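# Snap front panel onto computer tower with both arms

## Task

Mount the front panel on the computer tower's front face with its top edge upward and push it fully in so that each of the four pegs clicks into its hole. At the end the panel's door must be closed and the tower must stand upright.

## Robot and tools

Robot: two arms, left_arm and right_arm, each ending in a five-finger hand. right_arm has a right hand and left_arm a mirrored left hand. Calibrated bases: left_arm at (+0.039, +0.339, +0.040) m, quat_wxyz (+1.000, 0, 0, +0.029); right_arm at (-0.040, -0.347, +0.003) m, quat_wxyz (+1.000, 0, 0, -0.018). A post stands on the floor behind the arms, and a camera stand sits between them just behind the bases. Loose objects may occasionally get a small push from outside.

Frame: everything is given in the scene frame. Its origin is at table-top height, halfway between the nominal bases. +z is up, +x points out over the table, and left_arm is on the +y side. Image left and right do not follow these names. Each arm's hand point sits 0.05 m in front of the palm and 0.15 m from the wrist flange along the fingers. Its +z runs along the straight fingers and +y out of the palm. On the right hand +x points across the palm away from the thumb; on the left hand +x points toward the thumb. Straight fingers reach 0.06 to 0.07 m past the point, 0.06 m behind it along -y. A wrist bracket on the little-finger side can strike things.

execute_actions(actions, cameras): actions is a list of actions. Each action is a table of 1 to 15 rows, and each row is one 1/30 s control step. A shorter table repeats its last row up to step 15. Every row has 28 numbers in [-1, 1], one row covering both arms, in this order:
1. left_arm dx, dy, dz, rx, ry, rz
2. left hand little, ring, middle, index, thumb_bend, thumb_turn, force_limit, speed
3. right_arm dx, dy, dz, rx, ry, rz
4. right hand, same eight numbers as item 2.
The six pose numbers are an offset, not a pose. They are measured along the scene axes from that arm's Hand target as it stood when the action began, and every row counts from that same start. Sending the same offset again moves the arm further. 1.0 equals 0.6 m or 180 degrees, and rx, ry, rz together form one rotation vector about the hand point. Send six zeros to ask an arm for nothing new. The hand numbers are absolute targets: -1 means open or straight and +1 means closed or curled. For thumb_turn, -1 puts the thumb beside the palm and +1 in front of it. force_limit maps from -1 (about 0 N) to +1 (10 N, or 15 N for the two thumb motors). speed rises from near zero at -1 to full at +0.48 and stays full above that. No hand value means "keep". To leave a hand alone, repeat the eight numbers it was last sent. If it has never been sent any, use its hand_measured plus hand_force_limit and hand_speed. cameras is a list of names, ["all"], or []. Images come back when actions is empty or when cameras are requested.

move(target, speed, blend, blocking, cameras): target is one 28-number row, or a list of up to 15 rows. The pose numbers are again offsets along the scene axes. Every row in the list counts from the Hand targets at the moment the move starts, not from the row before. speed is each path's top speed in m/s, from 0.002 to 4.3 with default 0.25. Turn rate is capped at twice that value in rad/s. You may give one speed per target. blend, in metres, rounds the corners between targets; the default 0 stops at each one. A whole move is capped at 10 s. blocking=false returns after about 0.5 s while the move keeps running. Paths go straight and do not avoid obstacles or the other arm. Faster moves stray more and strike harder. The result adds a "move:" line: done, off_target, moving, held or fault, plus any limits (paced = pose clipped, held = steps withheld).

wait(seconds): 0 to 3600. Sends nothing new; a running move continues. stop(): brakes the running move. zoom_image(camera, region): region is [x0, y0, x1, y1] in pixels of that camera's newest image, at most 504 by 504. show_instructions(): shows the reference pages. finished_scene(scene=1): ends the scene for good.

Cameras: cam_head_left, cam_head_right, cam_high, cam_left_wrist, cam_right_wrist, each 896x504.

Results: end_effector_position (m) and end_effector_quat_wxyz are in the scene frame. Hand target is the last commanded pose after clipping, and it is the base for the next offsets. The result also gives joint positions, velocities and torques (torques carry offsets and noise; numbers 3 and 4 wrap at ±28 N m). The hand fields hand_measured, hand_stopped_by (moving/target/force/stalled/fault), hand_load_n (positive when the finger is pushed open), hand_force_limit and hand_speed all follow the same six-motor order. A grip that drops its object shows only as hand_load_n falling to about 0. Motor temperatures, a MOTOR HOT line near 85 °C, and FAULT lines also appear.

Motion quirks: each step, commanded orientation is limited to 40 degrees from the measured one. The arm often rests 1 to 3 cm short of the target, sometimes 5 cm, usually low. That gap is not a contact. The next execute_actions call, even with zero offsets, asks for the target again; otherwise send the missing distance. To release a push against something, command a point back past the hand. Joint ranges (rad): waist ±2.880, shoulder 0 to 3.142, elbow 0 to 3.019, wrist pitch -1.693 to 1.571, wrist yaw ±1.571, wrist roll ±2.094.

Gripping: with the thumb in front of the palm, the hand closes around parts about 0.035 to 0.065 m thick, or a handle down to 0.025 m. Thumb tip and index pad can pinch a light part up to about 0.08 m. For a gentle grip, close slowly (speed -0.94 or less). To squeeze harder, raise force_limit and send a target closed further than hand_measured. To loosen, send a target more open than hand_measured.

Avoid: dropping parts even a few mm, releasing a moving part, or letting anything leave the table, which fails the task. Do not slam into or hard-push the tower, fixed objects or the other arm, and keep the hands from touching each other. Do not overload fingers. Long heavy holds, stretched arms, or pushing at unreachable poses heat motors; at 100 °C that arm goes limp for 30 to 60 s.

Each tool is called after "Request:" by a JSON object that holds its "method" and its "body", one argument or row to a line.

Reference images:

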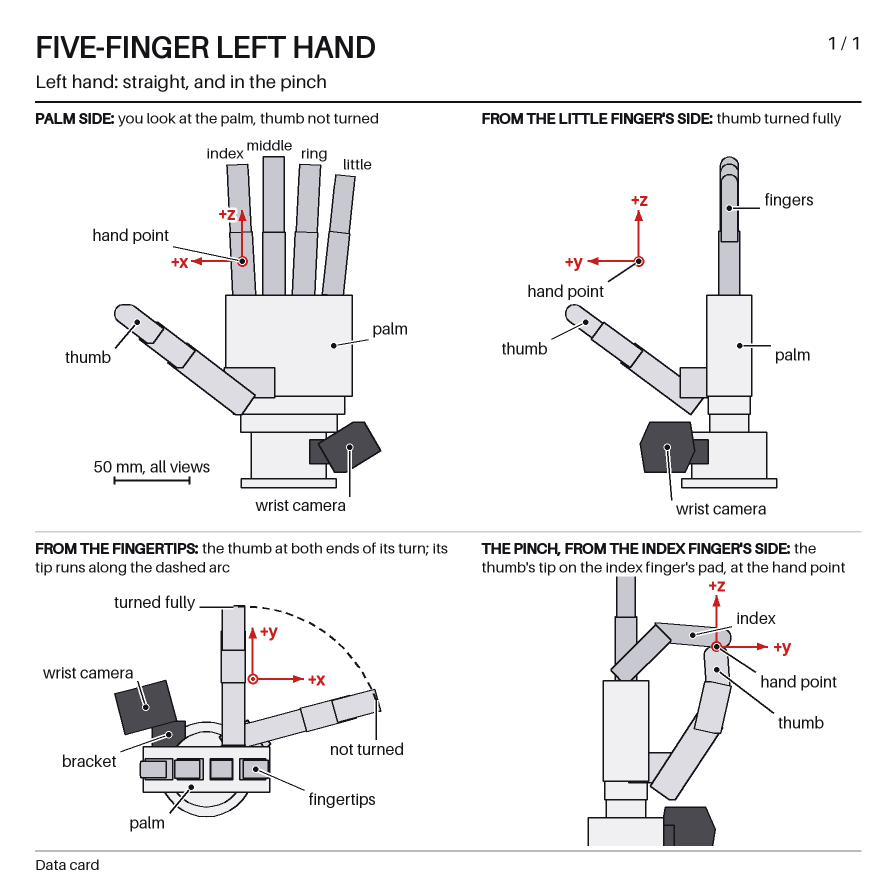

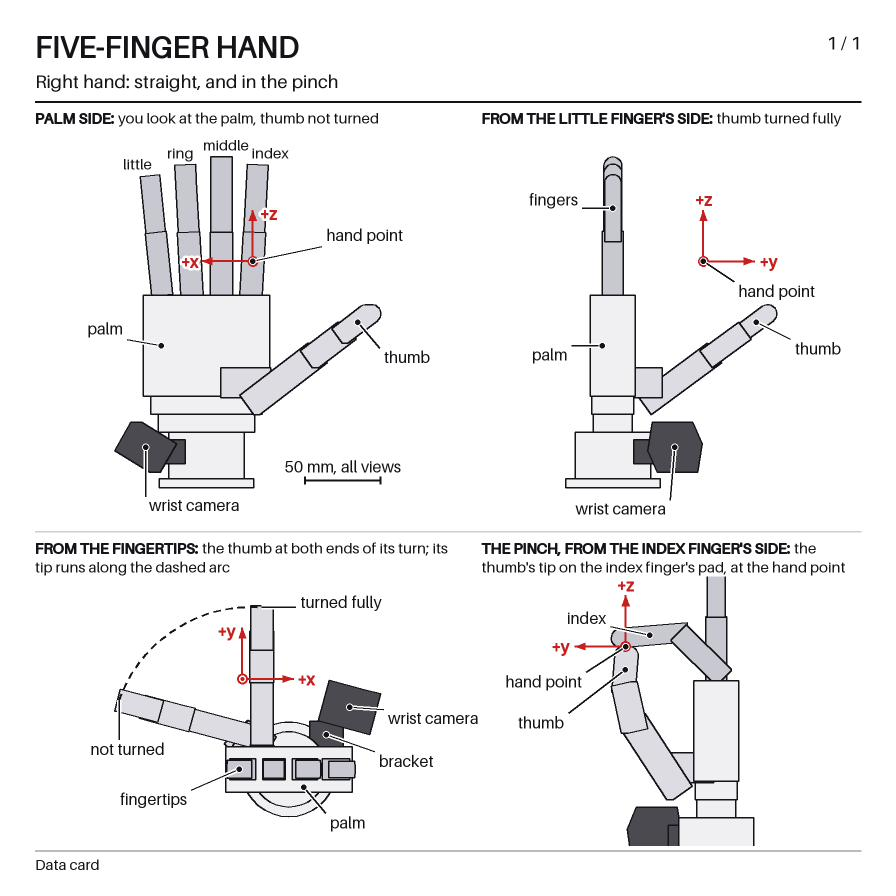

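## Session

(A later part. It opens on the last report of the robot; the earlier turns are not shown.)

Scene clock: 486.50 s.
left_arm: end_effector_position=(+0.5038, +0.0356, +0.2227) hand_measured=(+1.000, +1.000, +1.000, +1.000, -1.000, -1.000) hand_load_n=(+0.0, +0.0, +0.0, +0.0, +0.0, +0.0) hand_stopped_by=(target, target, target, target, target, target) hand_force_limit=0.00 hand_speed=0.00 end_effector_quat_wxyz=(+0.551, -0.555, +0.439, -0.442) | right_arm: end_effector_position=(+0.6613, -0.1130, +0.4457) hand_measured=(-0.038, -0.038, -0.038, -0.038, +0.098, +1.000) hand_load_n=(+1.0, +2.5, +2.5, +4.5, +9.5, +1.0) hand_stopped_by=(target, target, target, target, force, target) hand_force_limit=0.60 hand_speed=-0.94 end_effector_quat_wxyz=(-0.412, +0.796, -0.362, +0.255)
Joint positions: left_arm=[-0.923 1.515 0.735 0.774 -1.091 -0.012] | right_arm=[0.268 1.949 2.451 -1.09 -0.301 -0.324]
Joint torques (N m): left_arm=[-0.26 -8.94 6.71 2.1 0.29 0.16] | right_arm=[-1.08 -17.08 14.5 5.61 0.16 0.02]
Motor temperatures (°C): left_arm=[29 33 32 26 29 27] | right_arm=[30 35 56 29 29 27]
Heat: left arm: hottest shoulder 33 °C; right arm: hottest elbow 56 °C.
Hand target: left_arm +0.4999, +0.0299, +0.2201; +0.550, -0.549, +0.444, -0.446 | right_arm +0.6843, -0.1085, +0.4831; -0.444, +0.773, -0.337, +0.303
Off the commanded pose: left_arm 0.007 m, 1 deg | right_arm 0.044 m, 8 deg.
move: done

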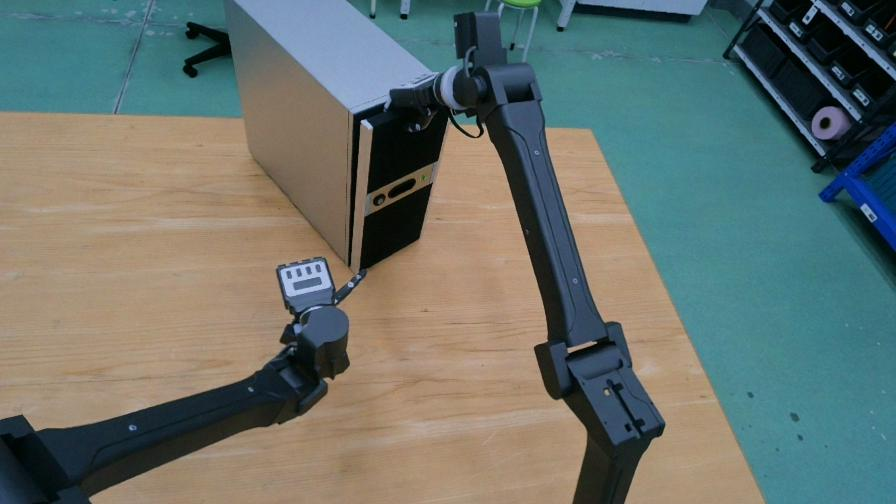

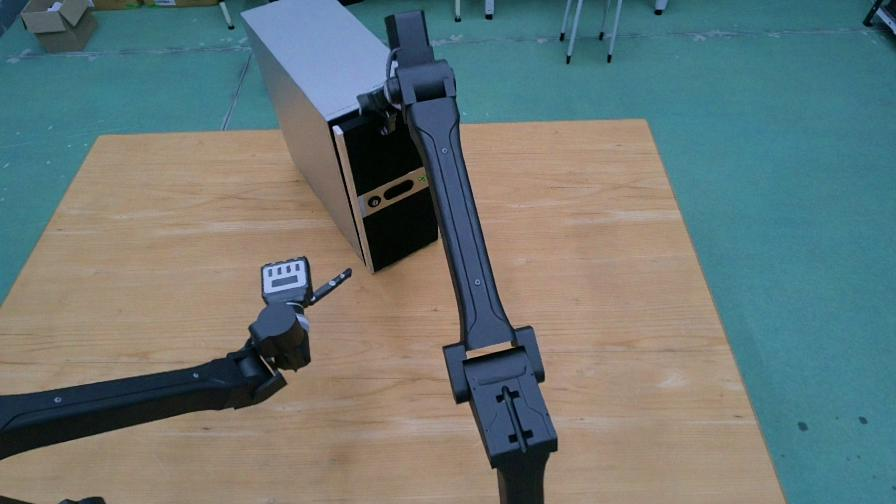

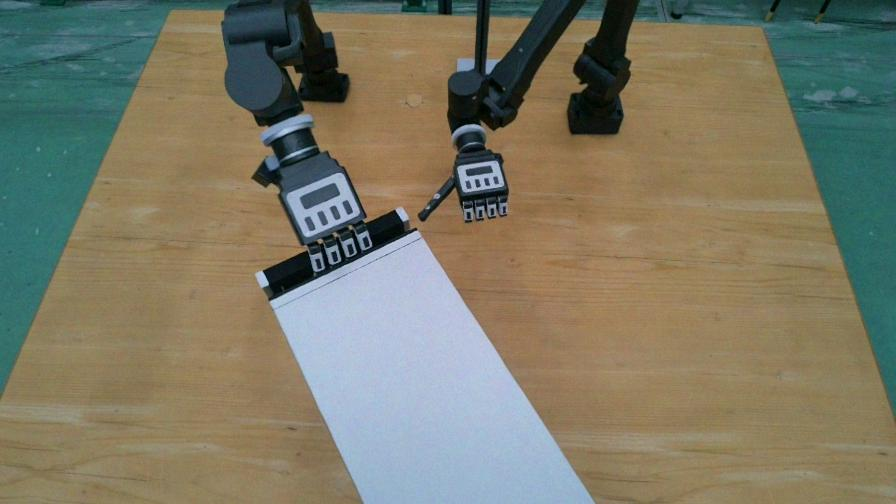

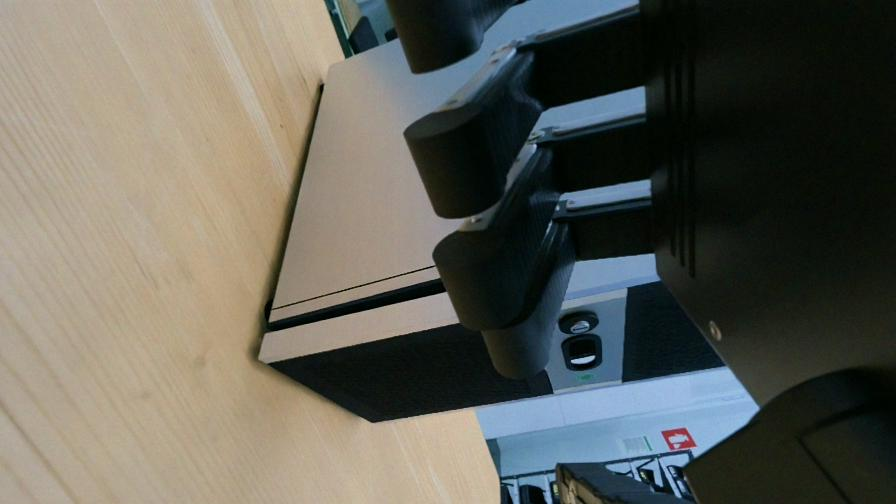

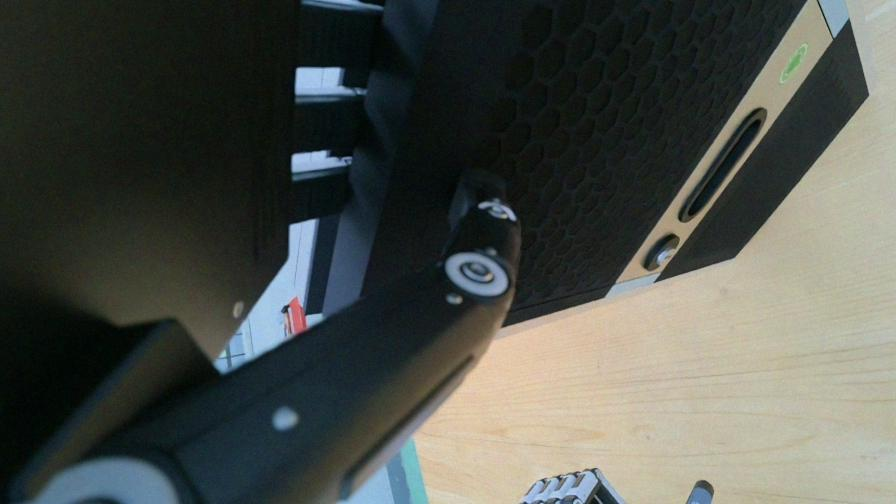

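Request:
{"method": "execute_actions", "body": {
  "actions": []
}}

Scene clock: 490.53 s.
left_arm: end_effector_position=(+0.5038, +0.0357, +0.2227) hand_measured=(+1.000, +1.000, +1.000, +1.000, -1.000, -1.000) hand_load_n=(+0.0, +0.0, +0.0, +0.0, +0.0, +0.0) hand_stopped_by=(target, target, target, target, target, target) hand_force_limit=0.00 hand_speed=0.00 end_effector_quat_wxyz=(+0.551, -0.555, +0.439, -0.442) | right_arm: end_effector_position=(+0.6613, -0.1130, +0.4457) hand_measured=(-0.038, -0.038, -0.038, -0.038, +0.098, +1.000) hand_load_n=(+1.0, +2.5, +2.5, +4.5, +9.5, +1.0) hand_stopped_by=(target, target, target, target, force, target) hand_force_limit=0.60 hand_speed=-0.94 end_effector_quat_wxyz=(-0.412, +0.796, -0.362, +0.255)
Joint positions: left_arm=[-0.923 1.515 0.735 0.774 -1.091 -0.012] | right_arm=[0.268 1.949 2.451 -1.09 -0.301 -0.324]
Joint velocities: within noise
Joint torques (N m): left_arm=[-0.32 -8.82 6.68 2.1 0.29 0.18] | right_arm=[-0.85 -16.38 14.64 5.79 0.25 -0.07]
Motor temperatures (°C): left_arm=[29 33 32 26 29 27] | right_arm=[30 35 55 29 29 27]
Heat: left arm: hottest shoulder 33 °C; right arm: hottest elbow 55 °C.
Hand target: left_arm +0.4999, +0.0299, +0.2201; +0.550, -0.549, +0.444, -0.446 | right_arm +0.6843, -0.1085, +0.4831; -0.444, +0.773, -0.337, +0.303
Off the commanded pose: left_arm 0.007 m, 1 deg | right_arm 0.044 m, 8 deg.

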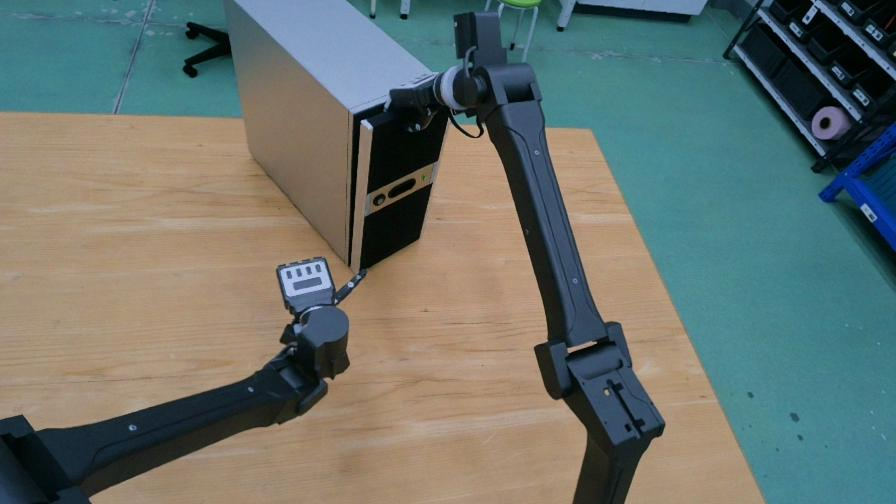

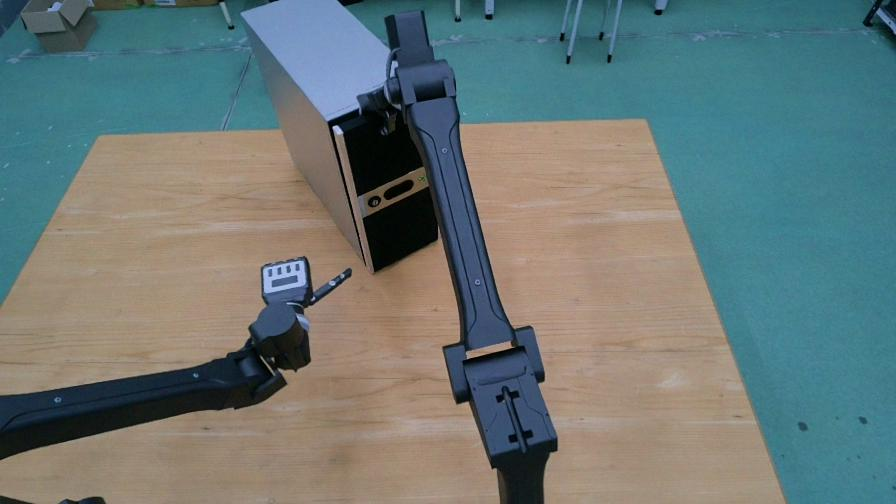

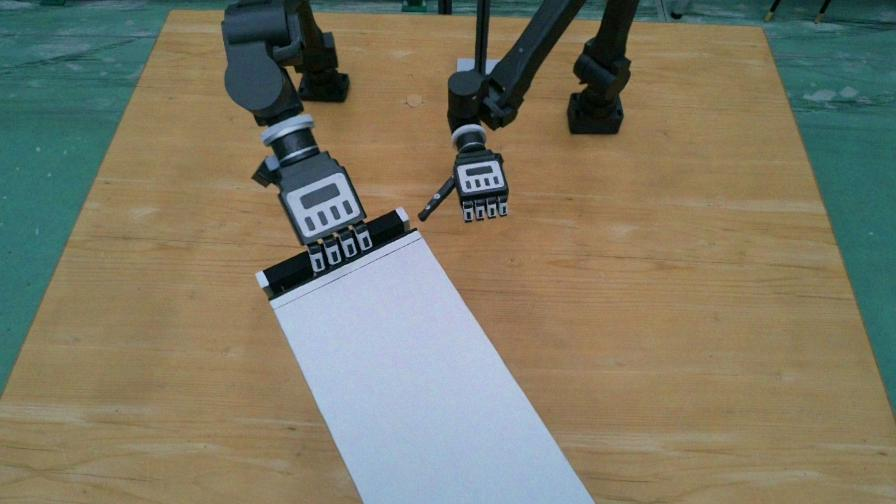

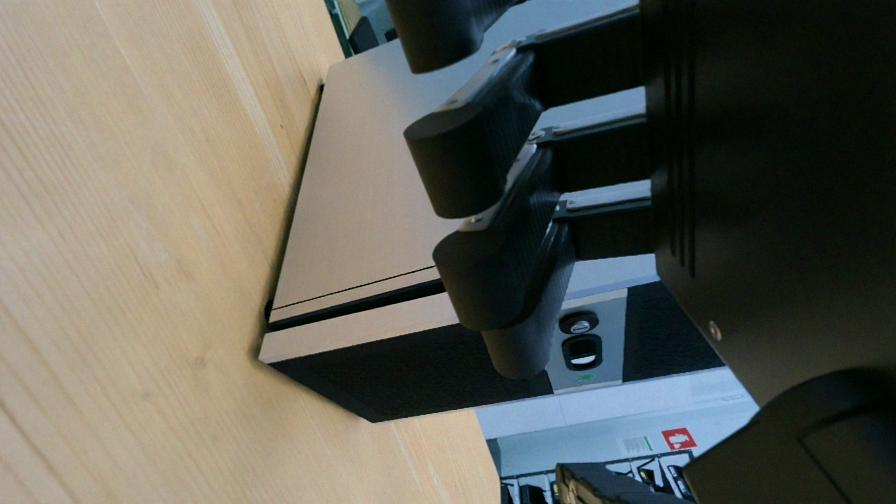

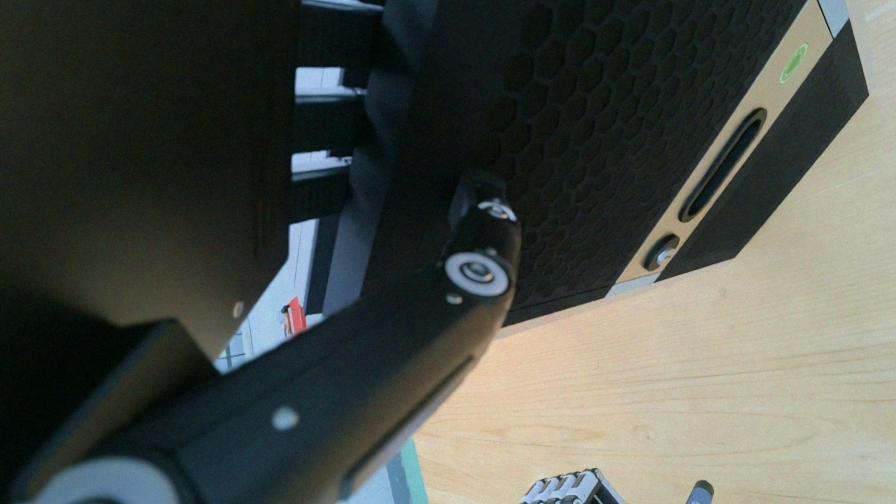

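Request:
{"method": "move", "body": {
  "target": [0.21, -0.30, -0.09, 0, 0, 0, 1,1,1,1,-1,-1,0,0, 0,0,0,0,0,0, -0.037,-0.037,-0.037,-0.037,0.65,1,0.6,-0.94],
  "speed": 0.15,
  "cameras": ["all"]
}}

Scene clock: 497.43 s.
left_arm: end_effector_position=(+0.6234, -0.1315, +0.1495) hand_measured=(+1.000, +1.000, +1.000, +1.000, -1.000, -1.000) hand_load_n=(+0.0, +0.0, +0.0, +0.0, +0.5, -0.5) hand_stopped_by=(target, target, target, target, target, target) hand_force_limit=0.00 hand_speed=0.00 end_effector_quat_wxyz=(+0.552, -0.552, +0.449, -0.435) | right_arm: end_effector_position=(+0.6613, -0.1130, +0.4457) hand_measured=(-0.038, -0.038, -0.038, -0.038, +0.098, +1.000) hand_load_n=(+1.0, +2.0, +2.5, +4.5, +9.5, +1.0) hand_stopped_by=(target, target, target, target, force, target) hand_force_limit=0.60 hand_speed=-0.94 end_effector_quat_wxyz=(-0.412, +0.796, -0.362, +0.255)
Joint positions: left_arm=[-0.95 2.069 1.335 0.707 -1.113 -0.009] | right_arm=[0.268 1.949 2.451 -1.09 -0.301 -0.324]
Joint torques (N m): left_arm=[-0.56 -16.21 11.06 1.01 0.01 0.16] | right_arm=[-1.55 -17.32 14.2 5.46 0.18 -0.01]
Motor temperatures (°C): left_arm=[29 33 32 26 29 27] | right_arm=[30 35 55 30 29 27]
Heat: left arm: hottest shoulder 33 °C; right arm: hottest elbow 55 °C.
Hand target: left_arm +0.6260, -0.1501, +0.1663; +0.550, -0.549, +0.444, -0.446 | right_arm +0.6843, -0.1085, +0.4831; -0.444, +0.773, -0.337, +0.303
Off the commanded pose: left_arm 0.025 m, 1 deg | right_arm 0.044 m, 8 deg.
move: off_target (left_arm)

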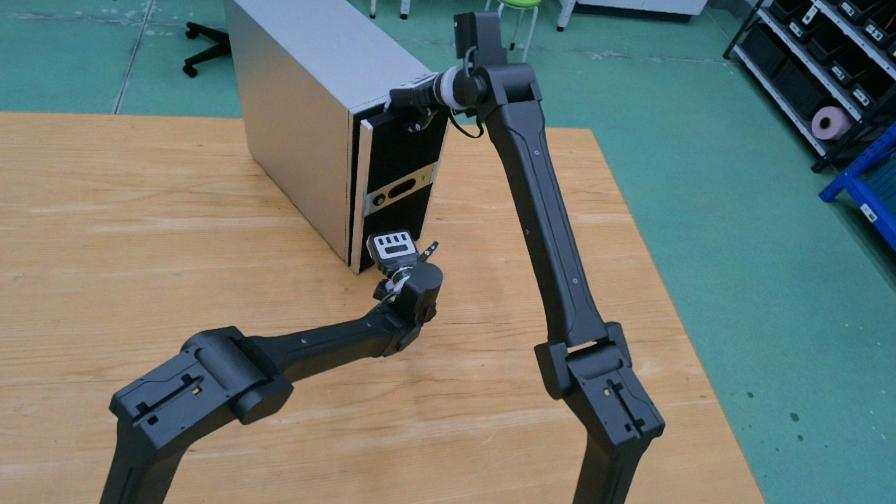

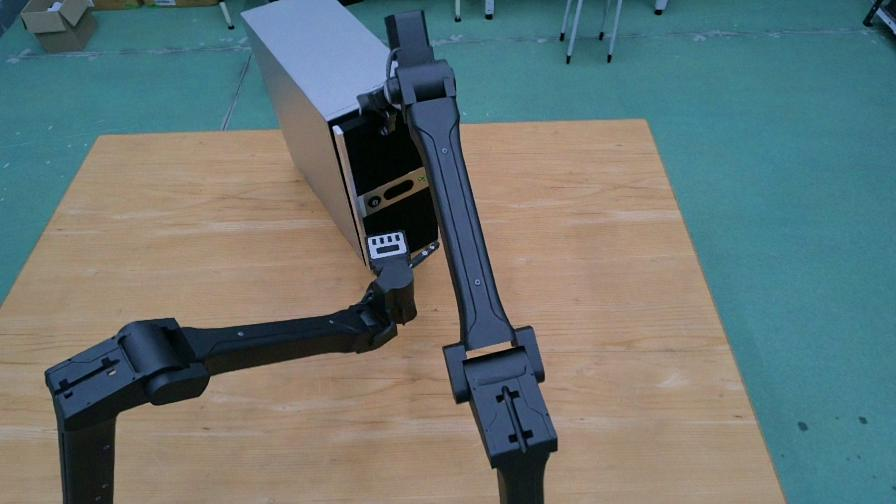

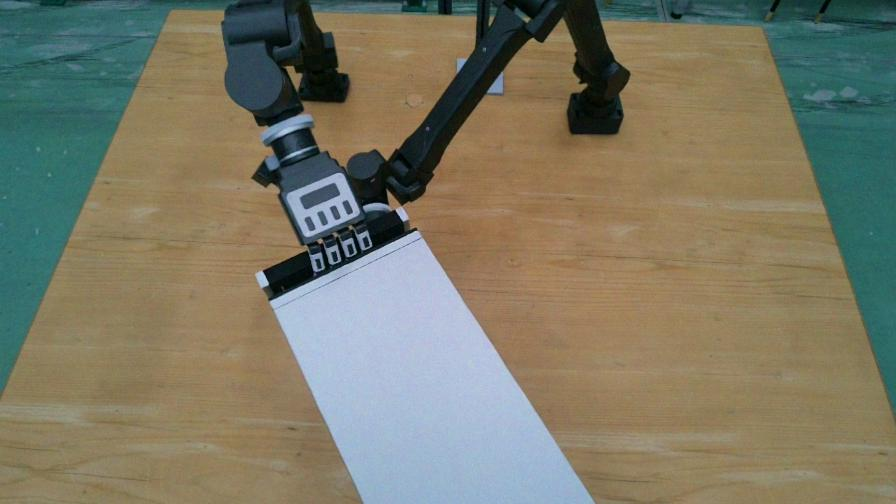

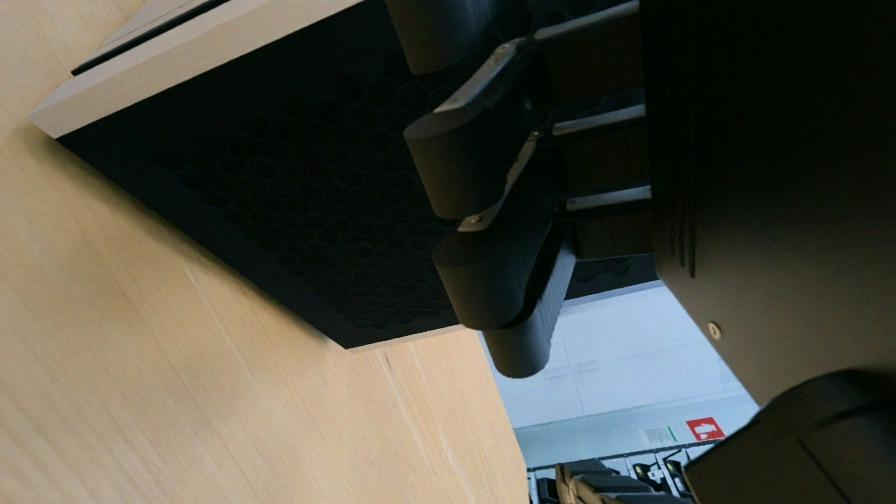

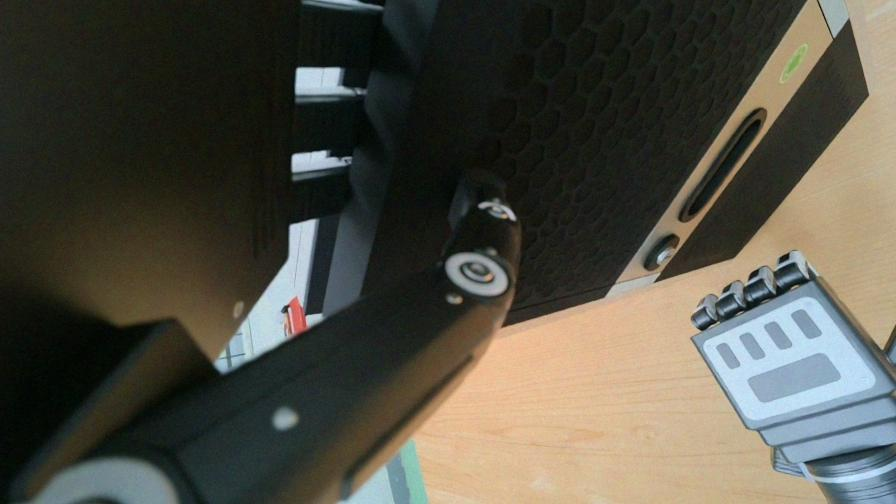

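Request:
{"method": "move", "body": {
  "target": [0.0617, -0.1, 0.02, 0, 0, 0, 1,1,1,1,-1,-1,0,0, 0,0,0,0,0,0, -0.037,-0.037,-0.037,-0.037,0.65,1,0.6,-0.94],
  "speed": 0.12,
  "cameras": ["cam_head_left","cam_right_wrist","cam_left_wrist"]
}}

Scene clock: 501.10 s.
left_arm: end_effector_position=(+0.6611, -0.1918, +0.1614) hand_measured=(+1.000, +1.000, +1.000, +1.000, -1.000, -1.000) hand_load_n=(+0.0, +0.5, +0.0, +0.0, +0.0, +0.0) hand_stopped_by=(target, target, target, target, target, target) hand_force_limit=0.00 hand_speed=0.00 end_effector_quat_wxyz=(+0.552, -0.551, +0.450, -0.435) | right_arm: end_effector_position=(+0.6613, -0.1130, +0.4457) hand_measured=(-0.038, -0.038, -0.038, -0.038, +0.098, +1.000) hand_load_n=(+1.0, +2.5, +2.5, +4.5, +9.5, +1.0) hand_stopped_by=(target, target, target, target, force, target) hand_force_limit=0.60 hand_speed=-0.94 end_effector_quat_wxyz=(-0.412, +0.796, -0.362, +0.255)
Joint positions: left_arm=[-0.962 2.195 1.609 0.559 -1.124 -0.007] | right_arm=[0.268 1.949 2.451 -1.09 -0.301 -0.324]
Joint torques (N m): left_arm=[-0.44 -17.44 12.37 0.95 0.02 0.14] | right_arm=[-0.26 -16.5 14.5 5.6 0.2 0.01]
Heat: left arm: hottest shoulder 34 °C; right arm: hottest elbow 54 °C.
Hand target: left_arm +0.6628, -0.2102, +0.1781; +0.550, -0.549, +0.444, -0.446 | right_arm +0.6843, -0.1085, +0.4831; -0.444, +0.773, -0.337, +0.303
Off the commanded pose: left_arm 0.025 m, 1 deg | right_arm 0.044 m, 8 deg.
move: off_target (left_arm)
Images, in order (width x height): cam_head_left 896x504, cam_left_wrist 896x504, cam_right_wrist 896x504.

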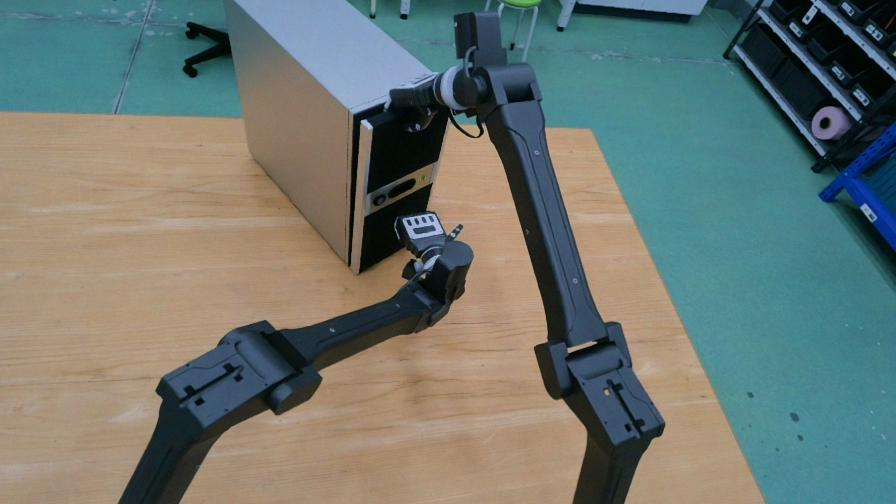

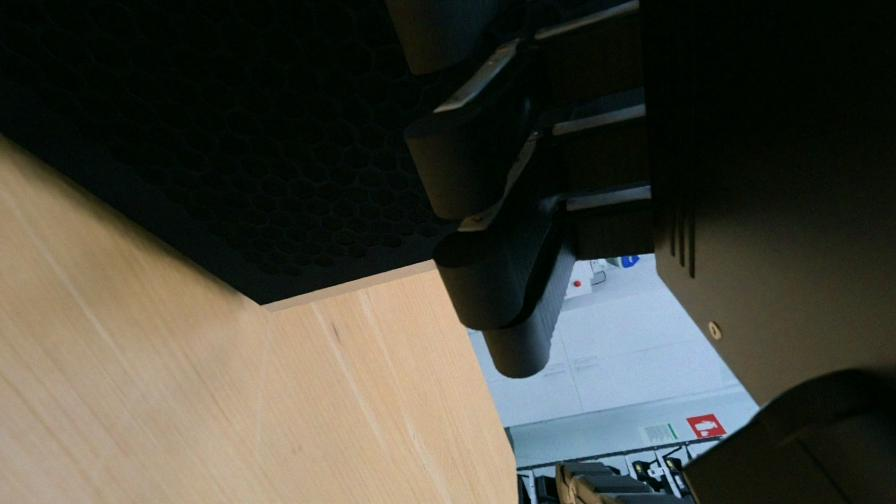

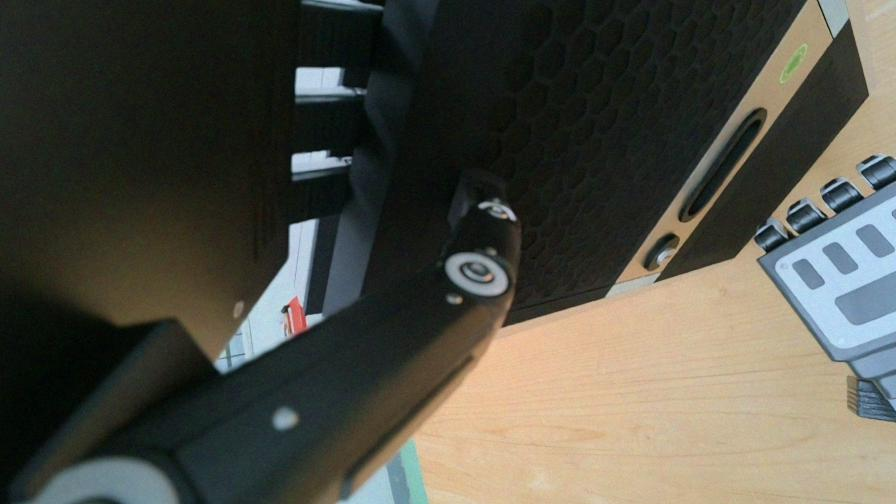

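Request:
{"method": "move", "body": {
  "target": [0.108, 0.064, 0.0, 0, 0, 0, 1,1,1,1,-1,-1,0,0, 0,0,0,0,0,0, -0.037,-0.037,-0.037,-0.037,0.65,1,0.6,-0.94],
  "speed": 0.08,
  "cameras": ["cam_head_left","cam_right_wrist","cam_left_wrist","cam_head_right"]
}}

Scene clock: 503.83 s.
left_arm: end_effector_position=(+0.6875, -0.1913, +0.1638) hand_measured=(+1.000, +1.000, +1.000, +1.000, -1.000, -1.000) hand_load_n=(-1.5, +0.0, +0.0, +0.0, +0.0, +0.0) hand_stopped_by=(target, target, target, target, target, target) hand_force_limit=0.00 hand_speed=0.00 end_effector_quat_wxyz=(+0.539, -0.539, +0.465, -0.450) | right_arm: end_effector_position=(+0.6615, -0.1131, +0.4457) hand_measured=(-0.038, -0.038, -0.038, -0.038, +0.098, +1.000) hand_load_n=(+1.0, +2.5, +2.5, +3.5, +10.0, +1.0) hand_stopped_by=(target, target, target, target, force, target) hand_force_limit=0.60 hand_speed=-0.94 end_effector_quat_wxyz=(-0.412, +0.796, -0.362, +0.256)
Joint positions: left_arm=[-0.923 2.209 1.643 0.539 -1.03 -0.006] | right_arm=[0.268 1.949 2.451 -1.09 -0.3 -0.324]
Joint torques (N m): left_arm=[5.07 -17.61 13.18 1.05 0.46 0.16] | right_arm=[0.26 -16.79 14.46 5.9 0.18 0]
Heat: left arm: hottest shoulder 34 °C; right arm: hottest elbow 54 °C.
Hand target: left_arm +0.7277, -0.1718, +0.1782; +0.550, -0.549, +0.444, -0.446 | right_arm +0.6843, -0.1085, +0.4830; -0.444, +0.773, -0.337, +0.303
Off the commanded pose: left_arm 0.047 m, 3 deg | right_arm 0.044 m, 8 deg.
move: off_target (left_arm)
Images, in order (width x height): cam_head_left 896x504, cam_head_right 896x504, cam_left_wrist 896x504, cam_right_wrist 896x504.

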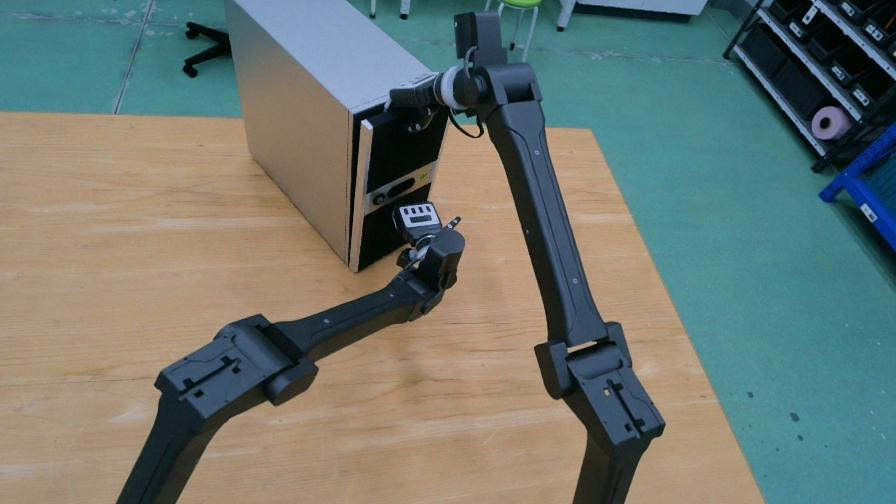

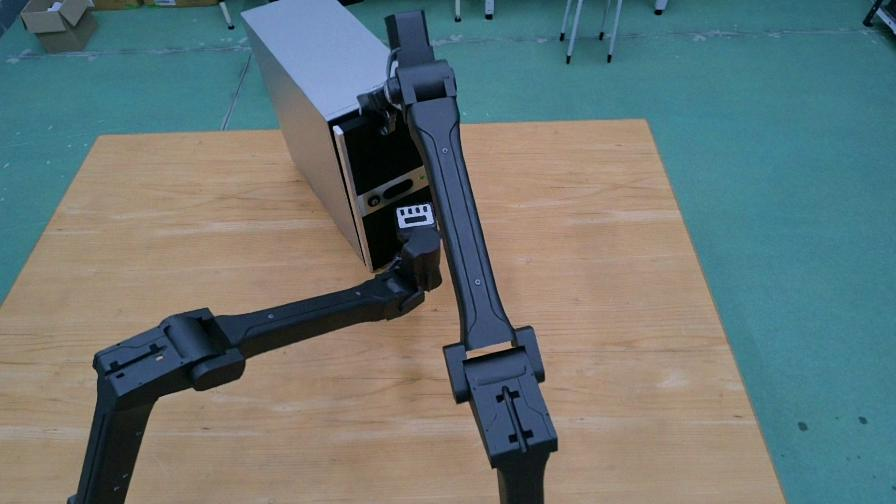

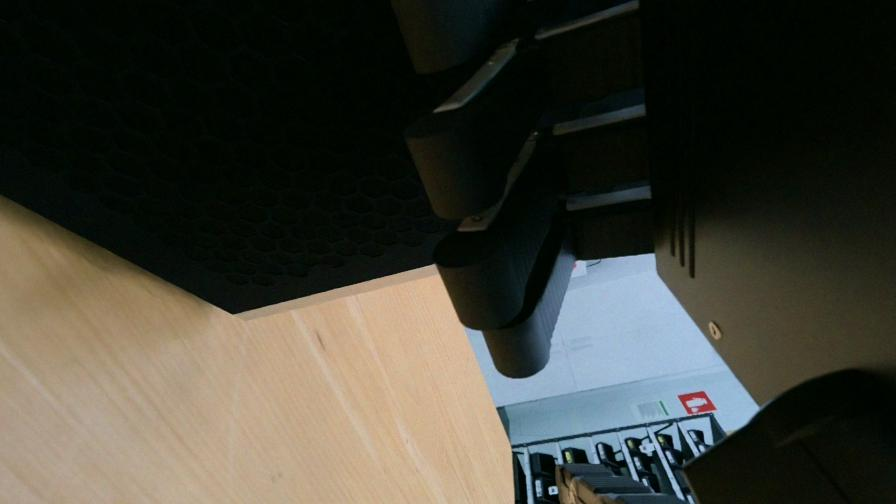

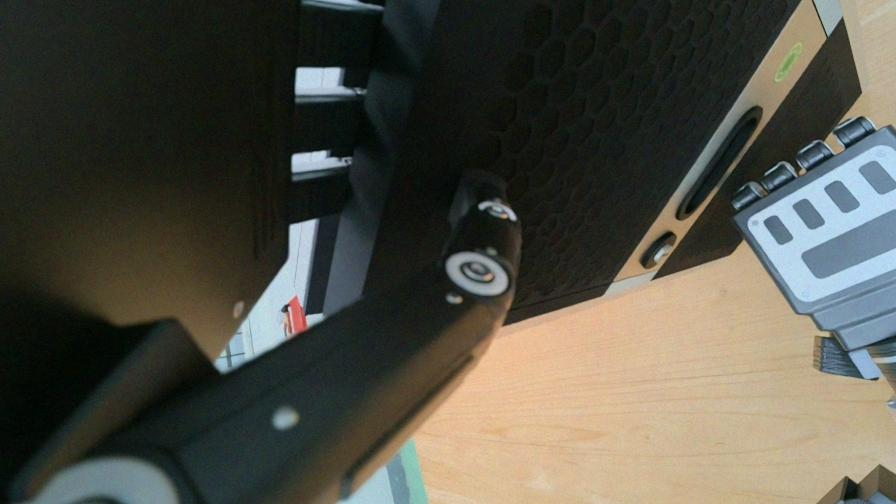

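Request:
{"method": "zoom_image", "body": {
  "camera": "cam_head_left",
  "region": [320, 90, 480, 290]
}}

Request:
{"method": "zoom_image", "body": {
  "camera": "cam_head_right",
  "region": [310, 90, 470, 290]
}}

Scaled by 2.520.

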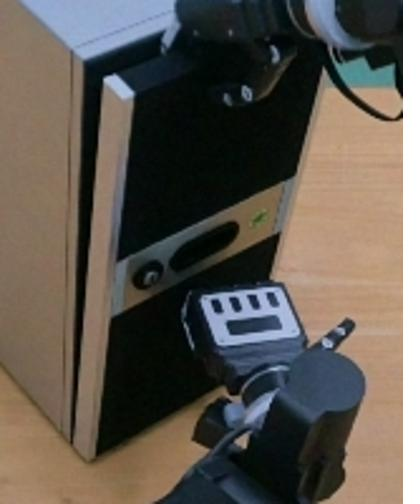

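Scaled by 2.520.

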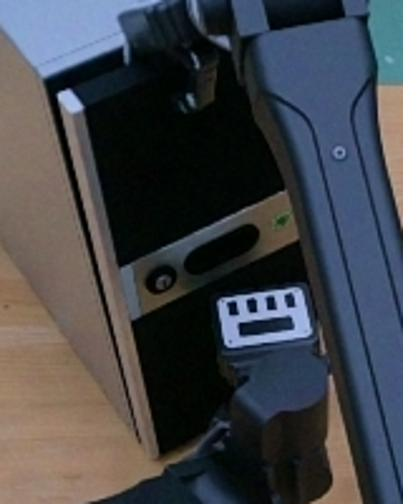

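Request:
{"method": "move", "body": {
  "target": [-0.008, -0.005, 0.0, 0, 0, 0, 1,1,1,1,-1,-1,0,0, -0.02,-0.012,0,0,0,0, -0.037,-0.037,-0.037,-0.037,-0.2,1,0.6,-0.7],
  "speed": 0.03,
  "cameras": ["cam_head_left","cam_right_wrist","cam_high"]
}}

Scene clock: 508.70 s.
left_arm: end_effector_position=(+0.6875, -0.1913, +0.1632) hand_measured=(+1.000, +1.000, +1.000, +1.000, -1.000, -1.000) hand_load_n=(-2.0, +0.0, +0.0, +0.0, +0.0, -0.5) hand_stopped_by=(target, target, target, target, target, target) hand_force_limit=0.00 hand_speed=0.00 end_effector_quat_wxyz=(+0.540, -0.539, +0.465, -0.449) | right_arm: end_effector_position=(+0.6691, -0.1114, +0.4648) hand_measured=(-0.038, -0.038, -0.038, -0.038, -0.202, +1.000) hand_load_n=(+0.0, +0.5, +0.0, +0.0, +2.0, +0.5) hand_stopped_by=(target, target, target, target, target, target) hand_force_limit=0.60 hand_speed=-0.70 end_effector_quat_wxyz=(-0.434, +0.782, -0.347, +0.283)
Joint positions: left_arm=[-0.923 2.21 1.643 0.539 -1.03 -0.006] | right_arm=[0.267 1.925 2.423 -1.006 -0.303 -0.324]
Joint torques (N m): left_arm=[4.48 -17.73 13.09 1.06 0.15 0.14] | right_arm=[-0.44 -17.44 11.25 3.33 0 -0.08]
Heat: left arm: hottest shoulder 34 °C; right arm: hottest elbow 54 °C.
Hand target: left_arm +0.7229, -0.1748, +0.1781; +0.550, -0.549, +0.444, -0.446 | right_arm +0.6724, -0.1158, +0.4830; -0.444, +0.773, -0.337, +0.303
Off the commanded pose: left_arm 0.042 m, 3 deg | right_arm 0.019 m, 3 deg.
move: off_target (left_arm, right_arm)
Images, in order (width x height): cam_head_left 896x504, cam_high 896x504, cam_right_wrist 896x504.

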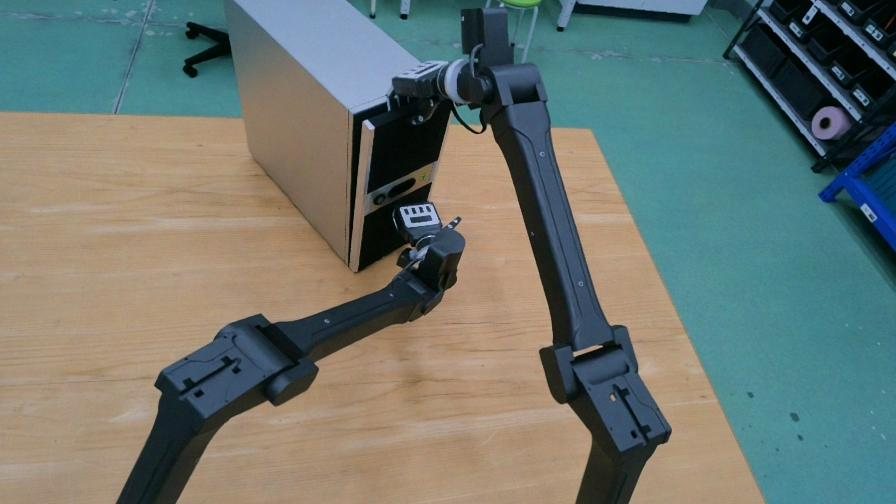

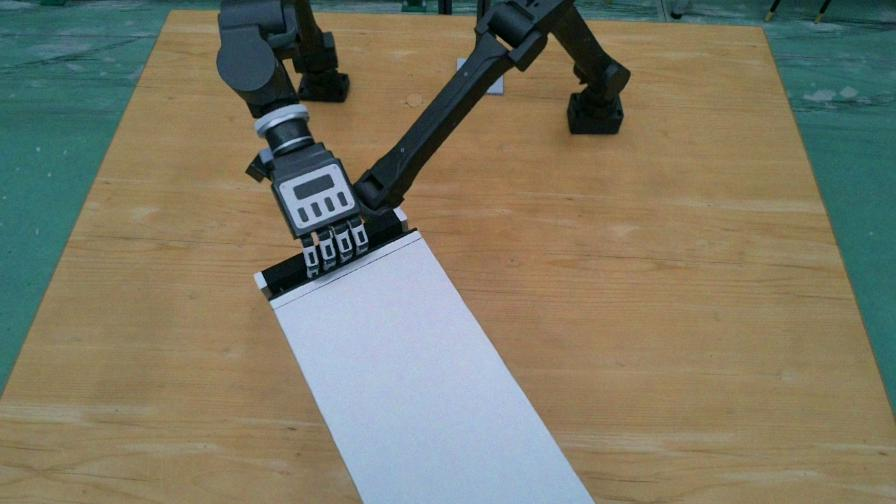

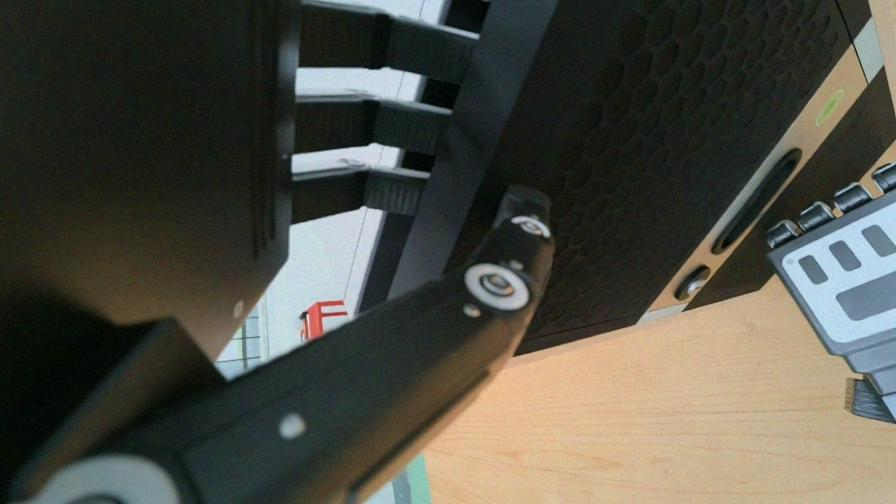

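Request:
{"method": "move", "body": {
  "target": [0,0, 0.0, 0, 0, 0, 1,1,1,1,-1,-1,0,0, -0.005,-0.003,0.07,0,0,0, -0.037,-0.037,-0.037,-0.037,-0.6,1,0.6,-0.4],
  "speed": 0.05,
  "cameras": ["cam_head_left","cam_right_wrist","cam_high"]
}}

Scene clock: 511.43 s.
left_arm: end_effector_position=(+0.6913, -0.1887, +0.1629) hand_measured=(+1.000, +1.000, +1.000, +1.000, -1.000, -1.000) hand_load_n=(-1.5, +0.0, +0.0, +0.0, +0.0, -0.5) hand_stopped_by=(target, target, target, target, target, target) hand_force_limit=0.00 hand_speed=0.00 end_effector_quat_wxyz=(+0.540, -0.540, +0.463, -0.448) | right_arm: end_effector_position=(+0.6638, -0.1126, +0.5214) hand_measured=(-0.038, -0.038, -0.038, -0.038, -0.600, +1.000) hand_load_n=(+0.0, +0.0, +0.0, +0.0, +0.0, +0.0) hand_stopped_by=(target, target, target, target, target, target) hand_force_limit=0.60 hand_speed=-0.40 end_effector_quat_wxyz=(-0.444, +0.774, -0.339, +0.297)
Joint positions: left_arm=[-0.917 2.213 1.647 0.539 -1.029 -0.006] | right_arm=[0.267 2.066 2.822 -1.222 -0.303 -0.325]
Joint torques (N m): left_arm=[4.01 -18.02 12.93 1.06 0.08 0.13] | right_arm=[-1.49 -15.85 13.38 1.68 -0.06 -0.04]
Heat: left arm: hottest shoulder 35 °C; right arm: hottest elbow 54 °C.
Hand target: left_arm +0.7229, -0.1748, +0.1780; +0.550, -0.549, +0.444, -0.446 | right_arm +0.6694, -0.1174, +0.5250; -0.444, +0.773, -0.337, +0.303
Off the commanded pose: left_arm 0.038 m, 3 deg | right_arm 0.008 m, 1 deg.
move: done
Images, in order (width x height): cam_head_left 896x504, cam_high 896x504, cam_right_wrist 896x504.

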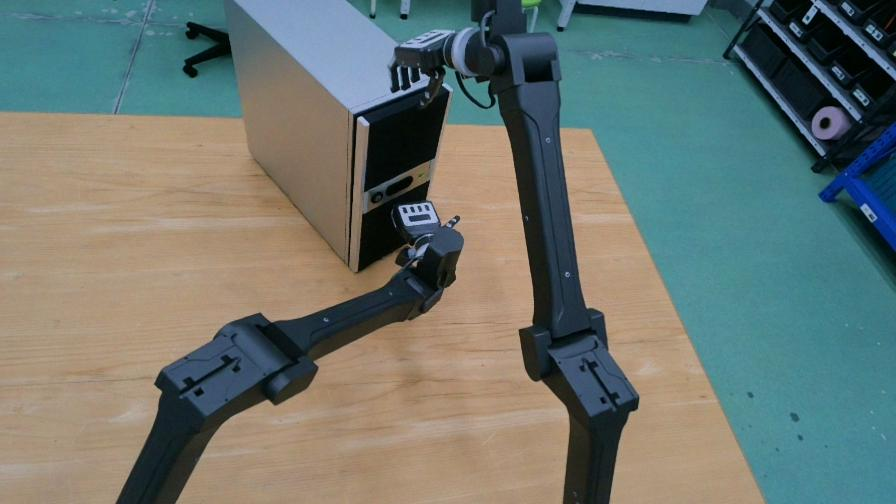

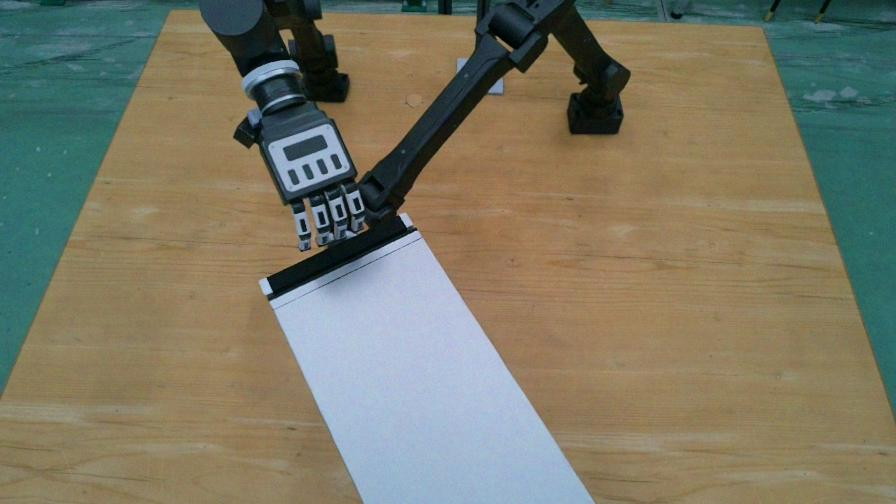

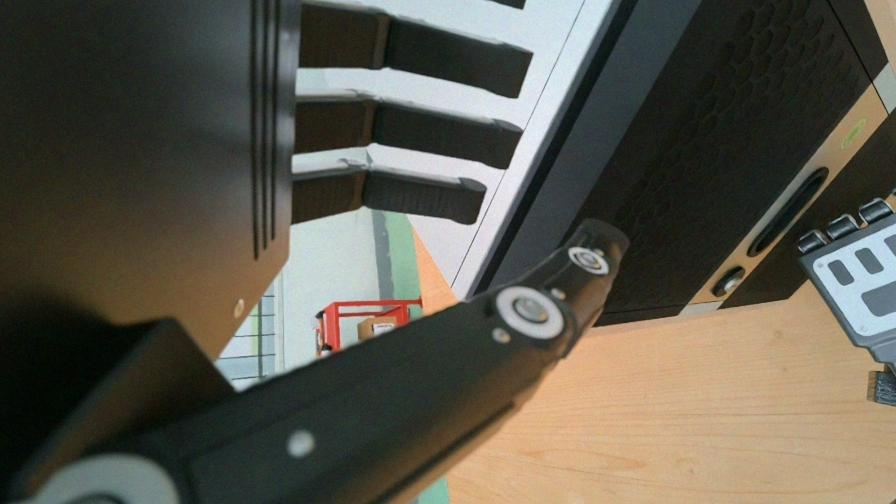

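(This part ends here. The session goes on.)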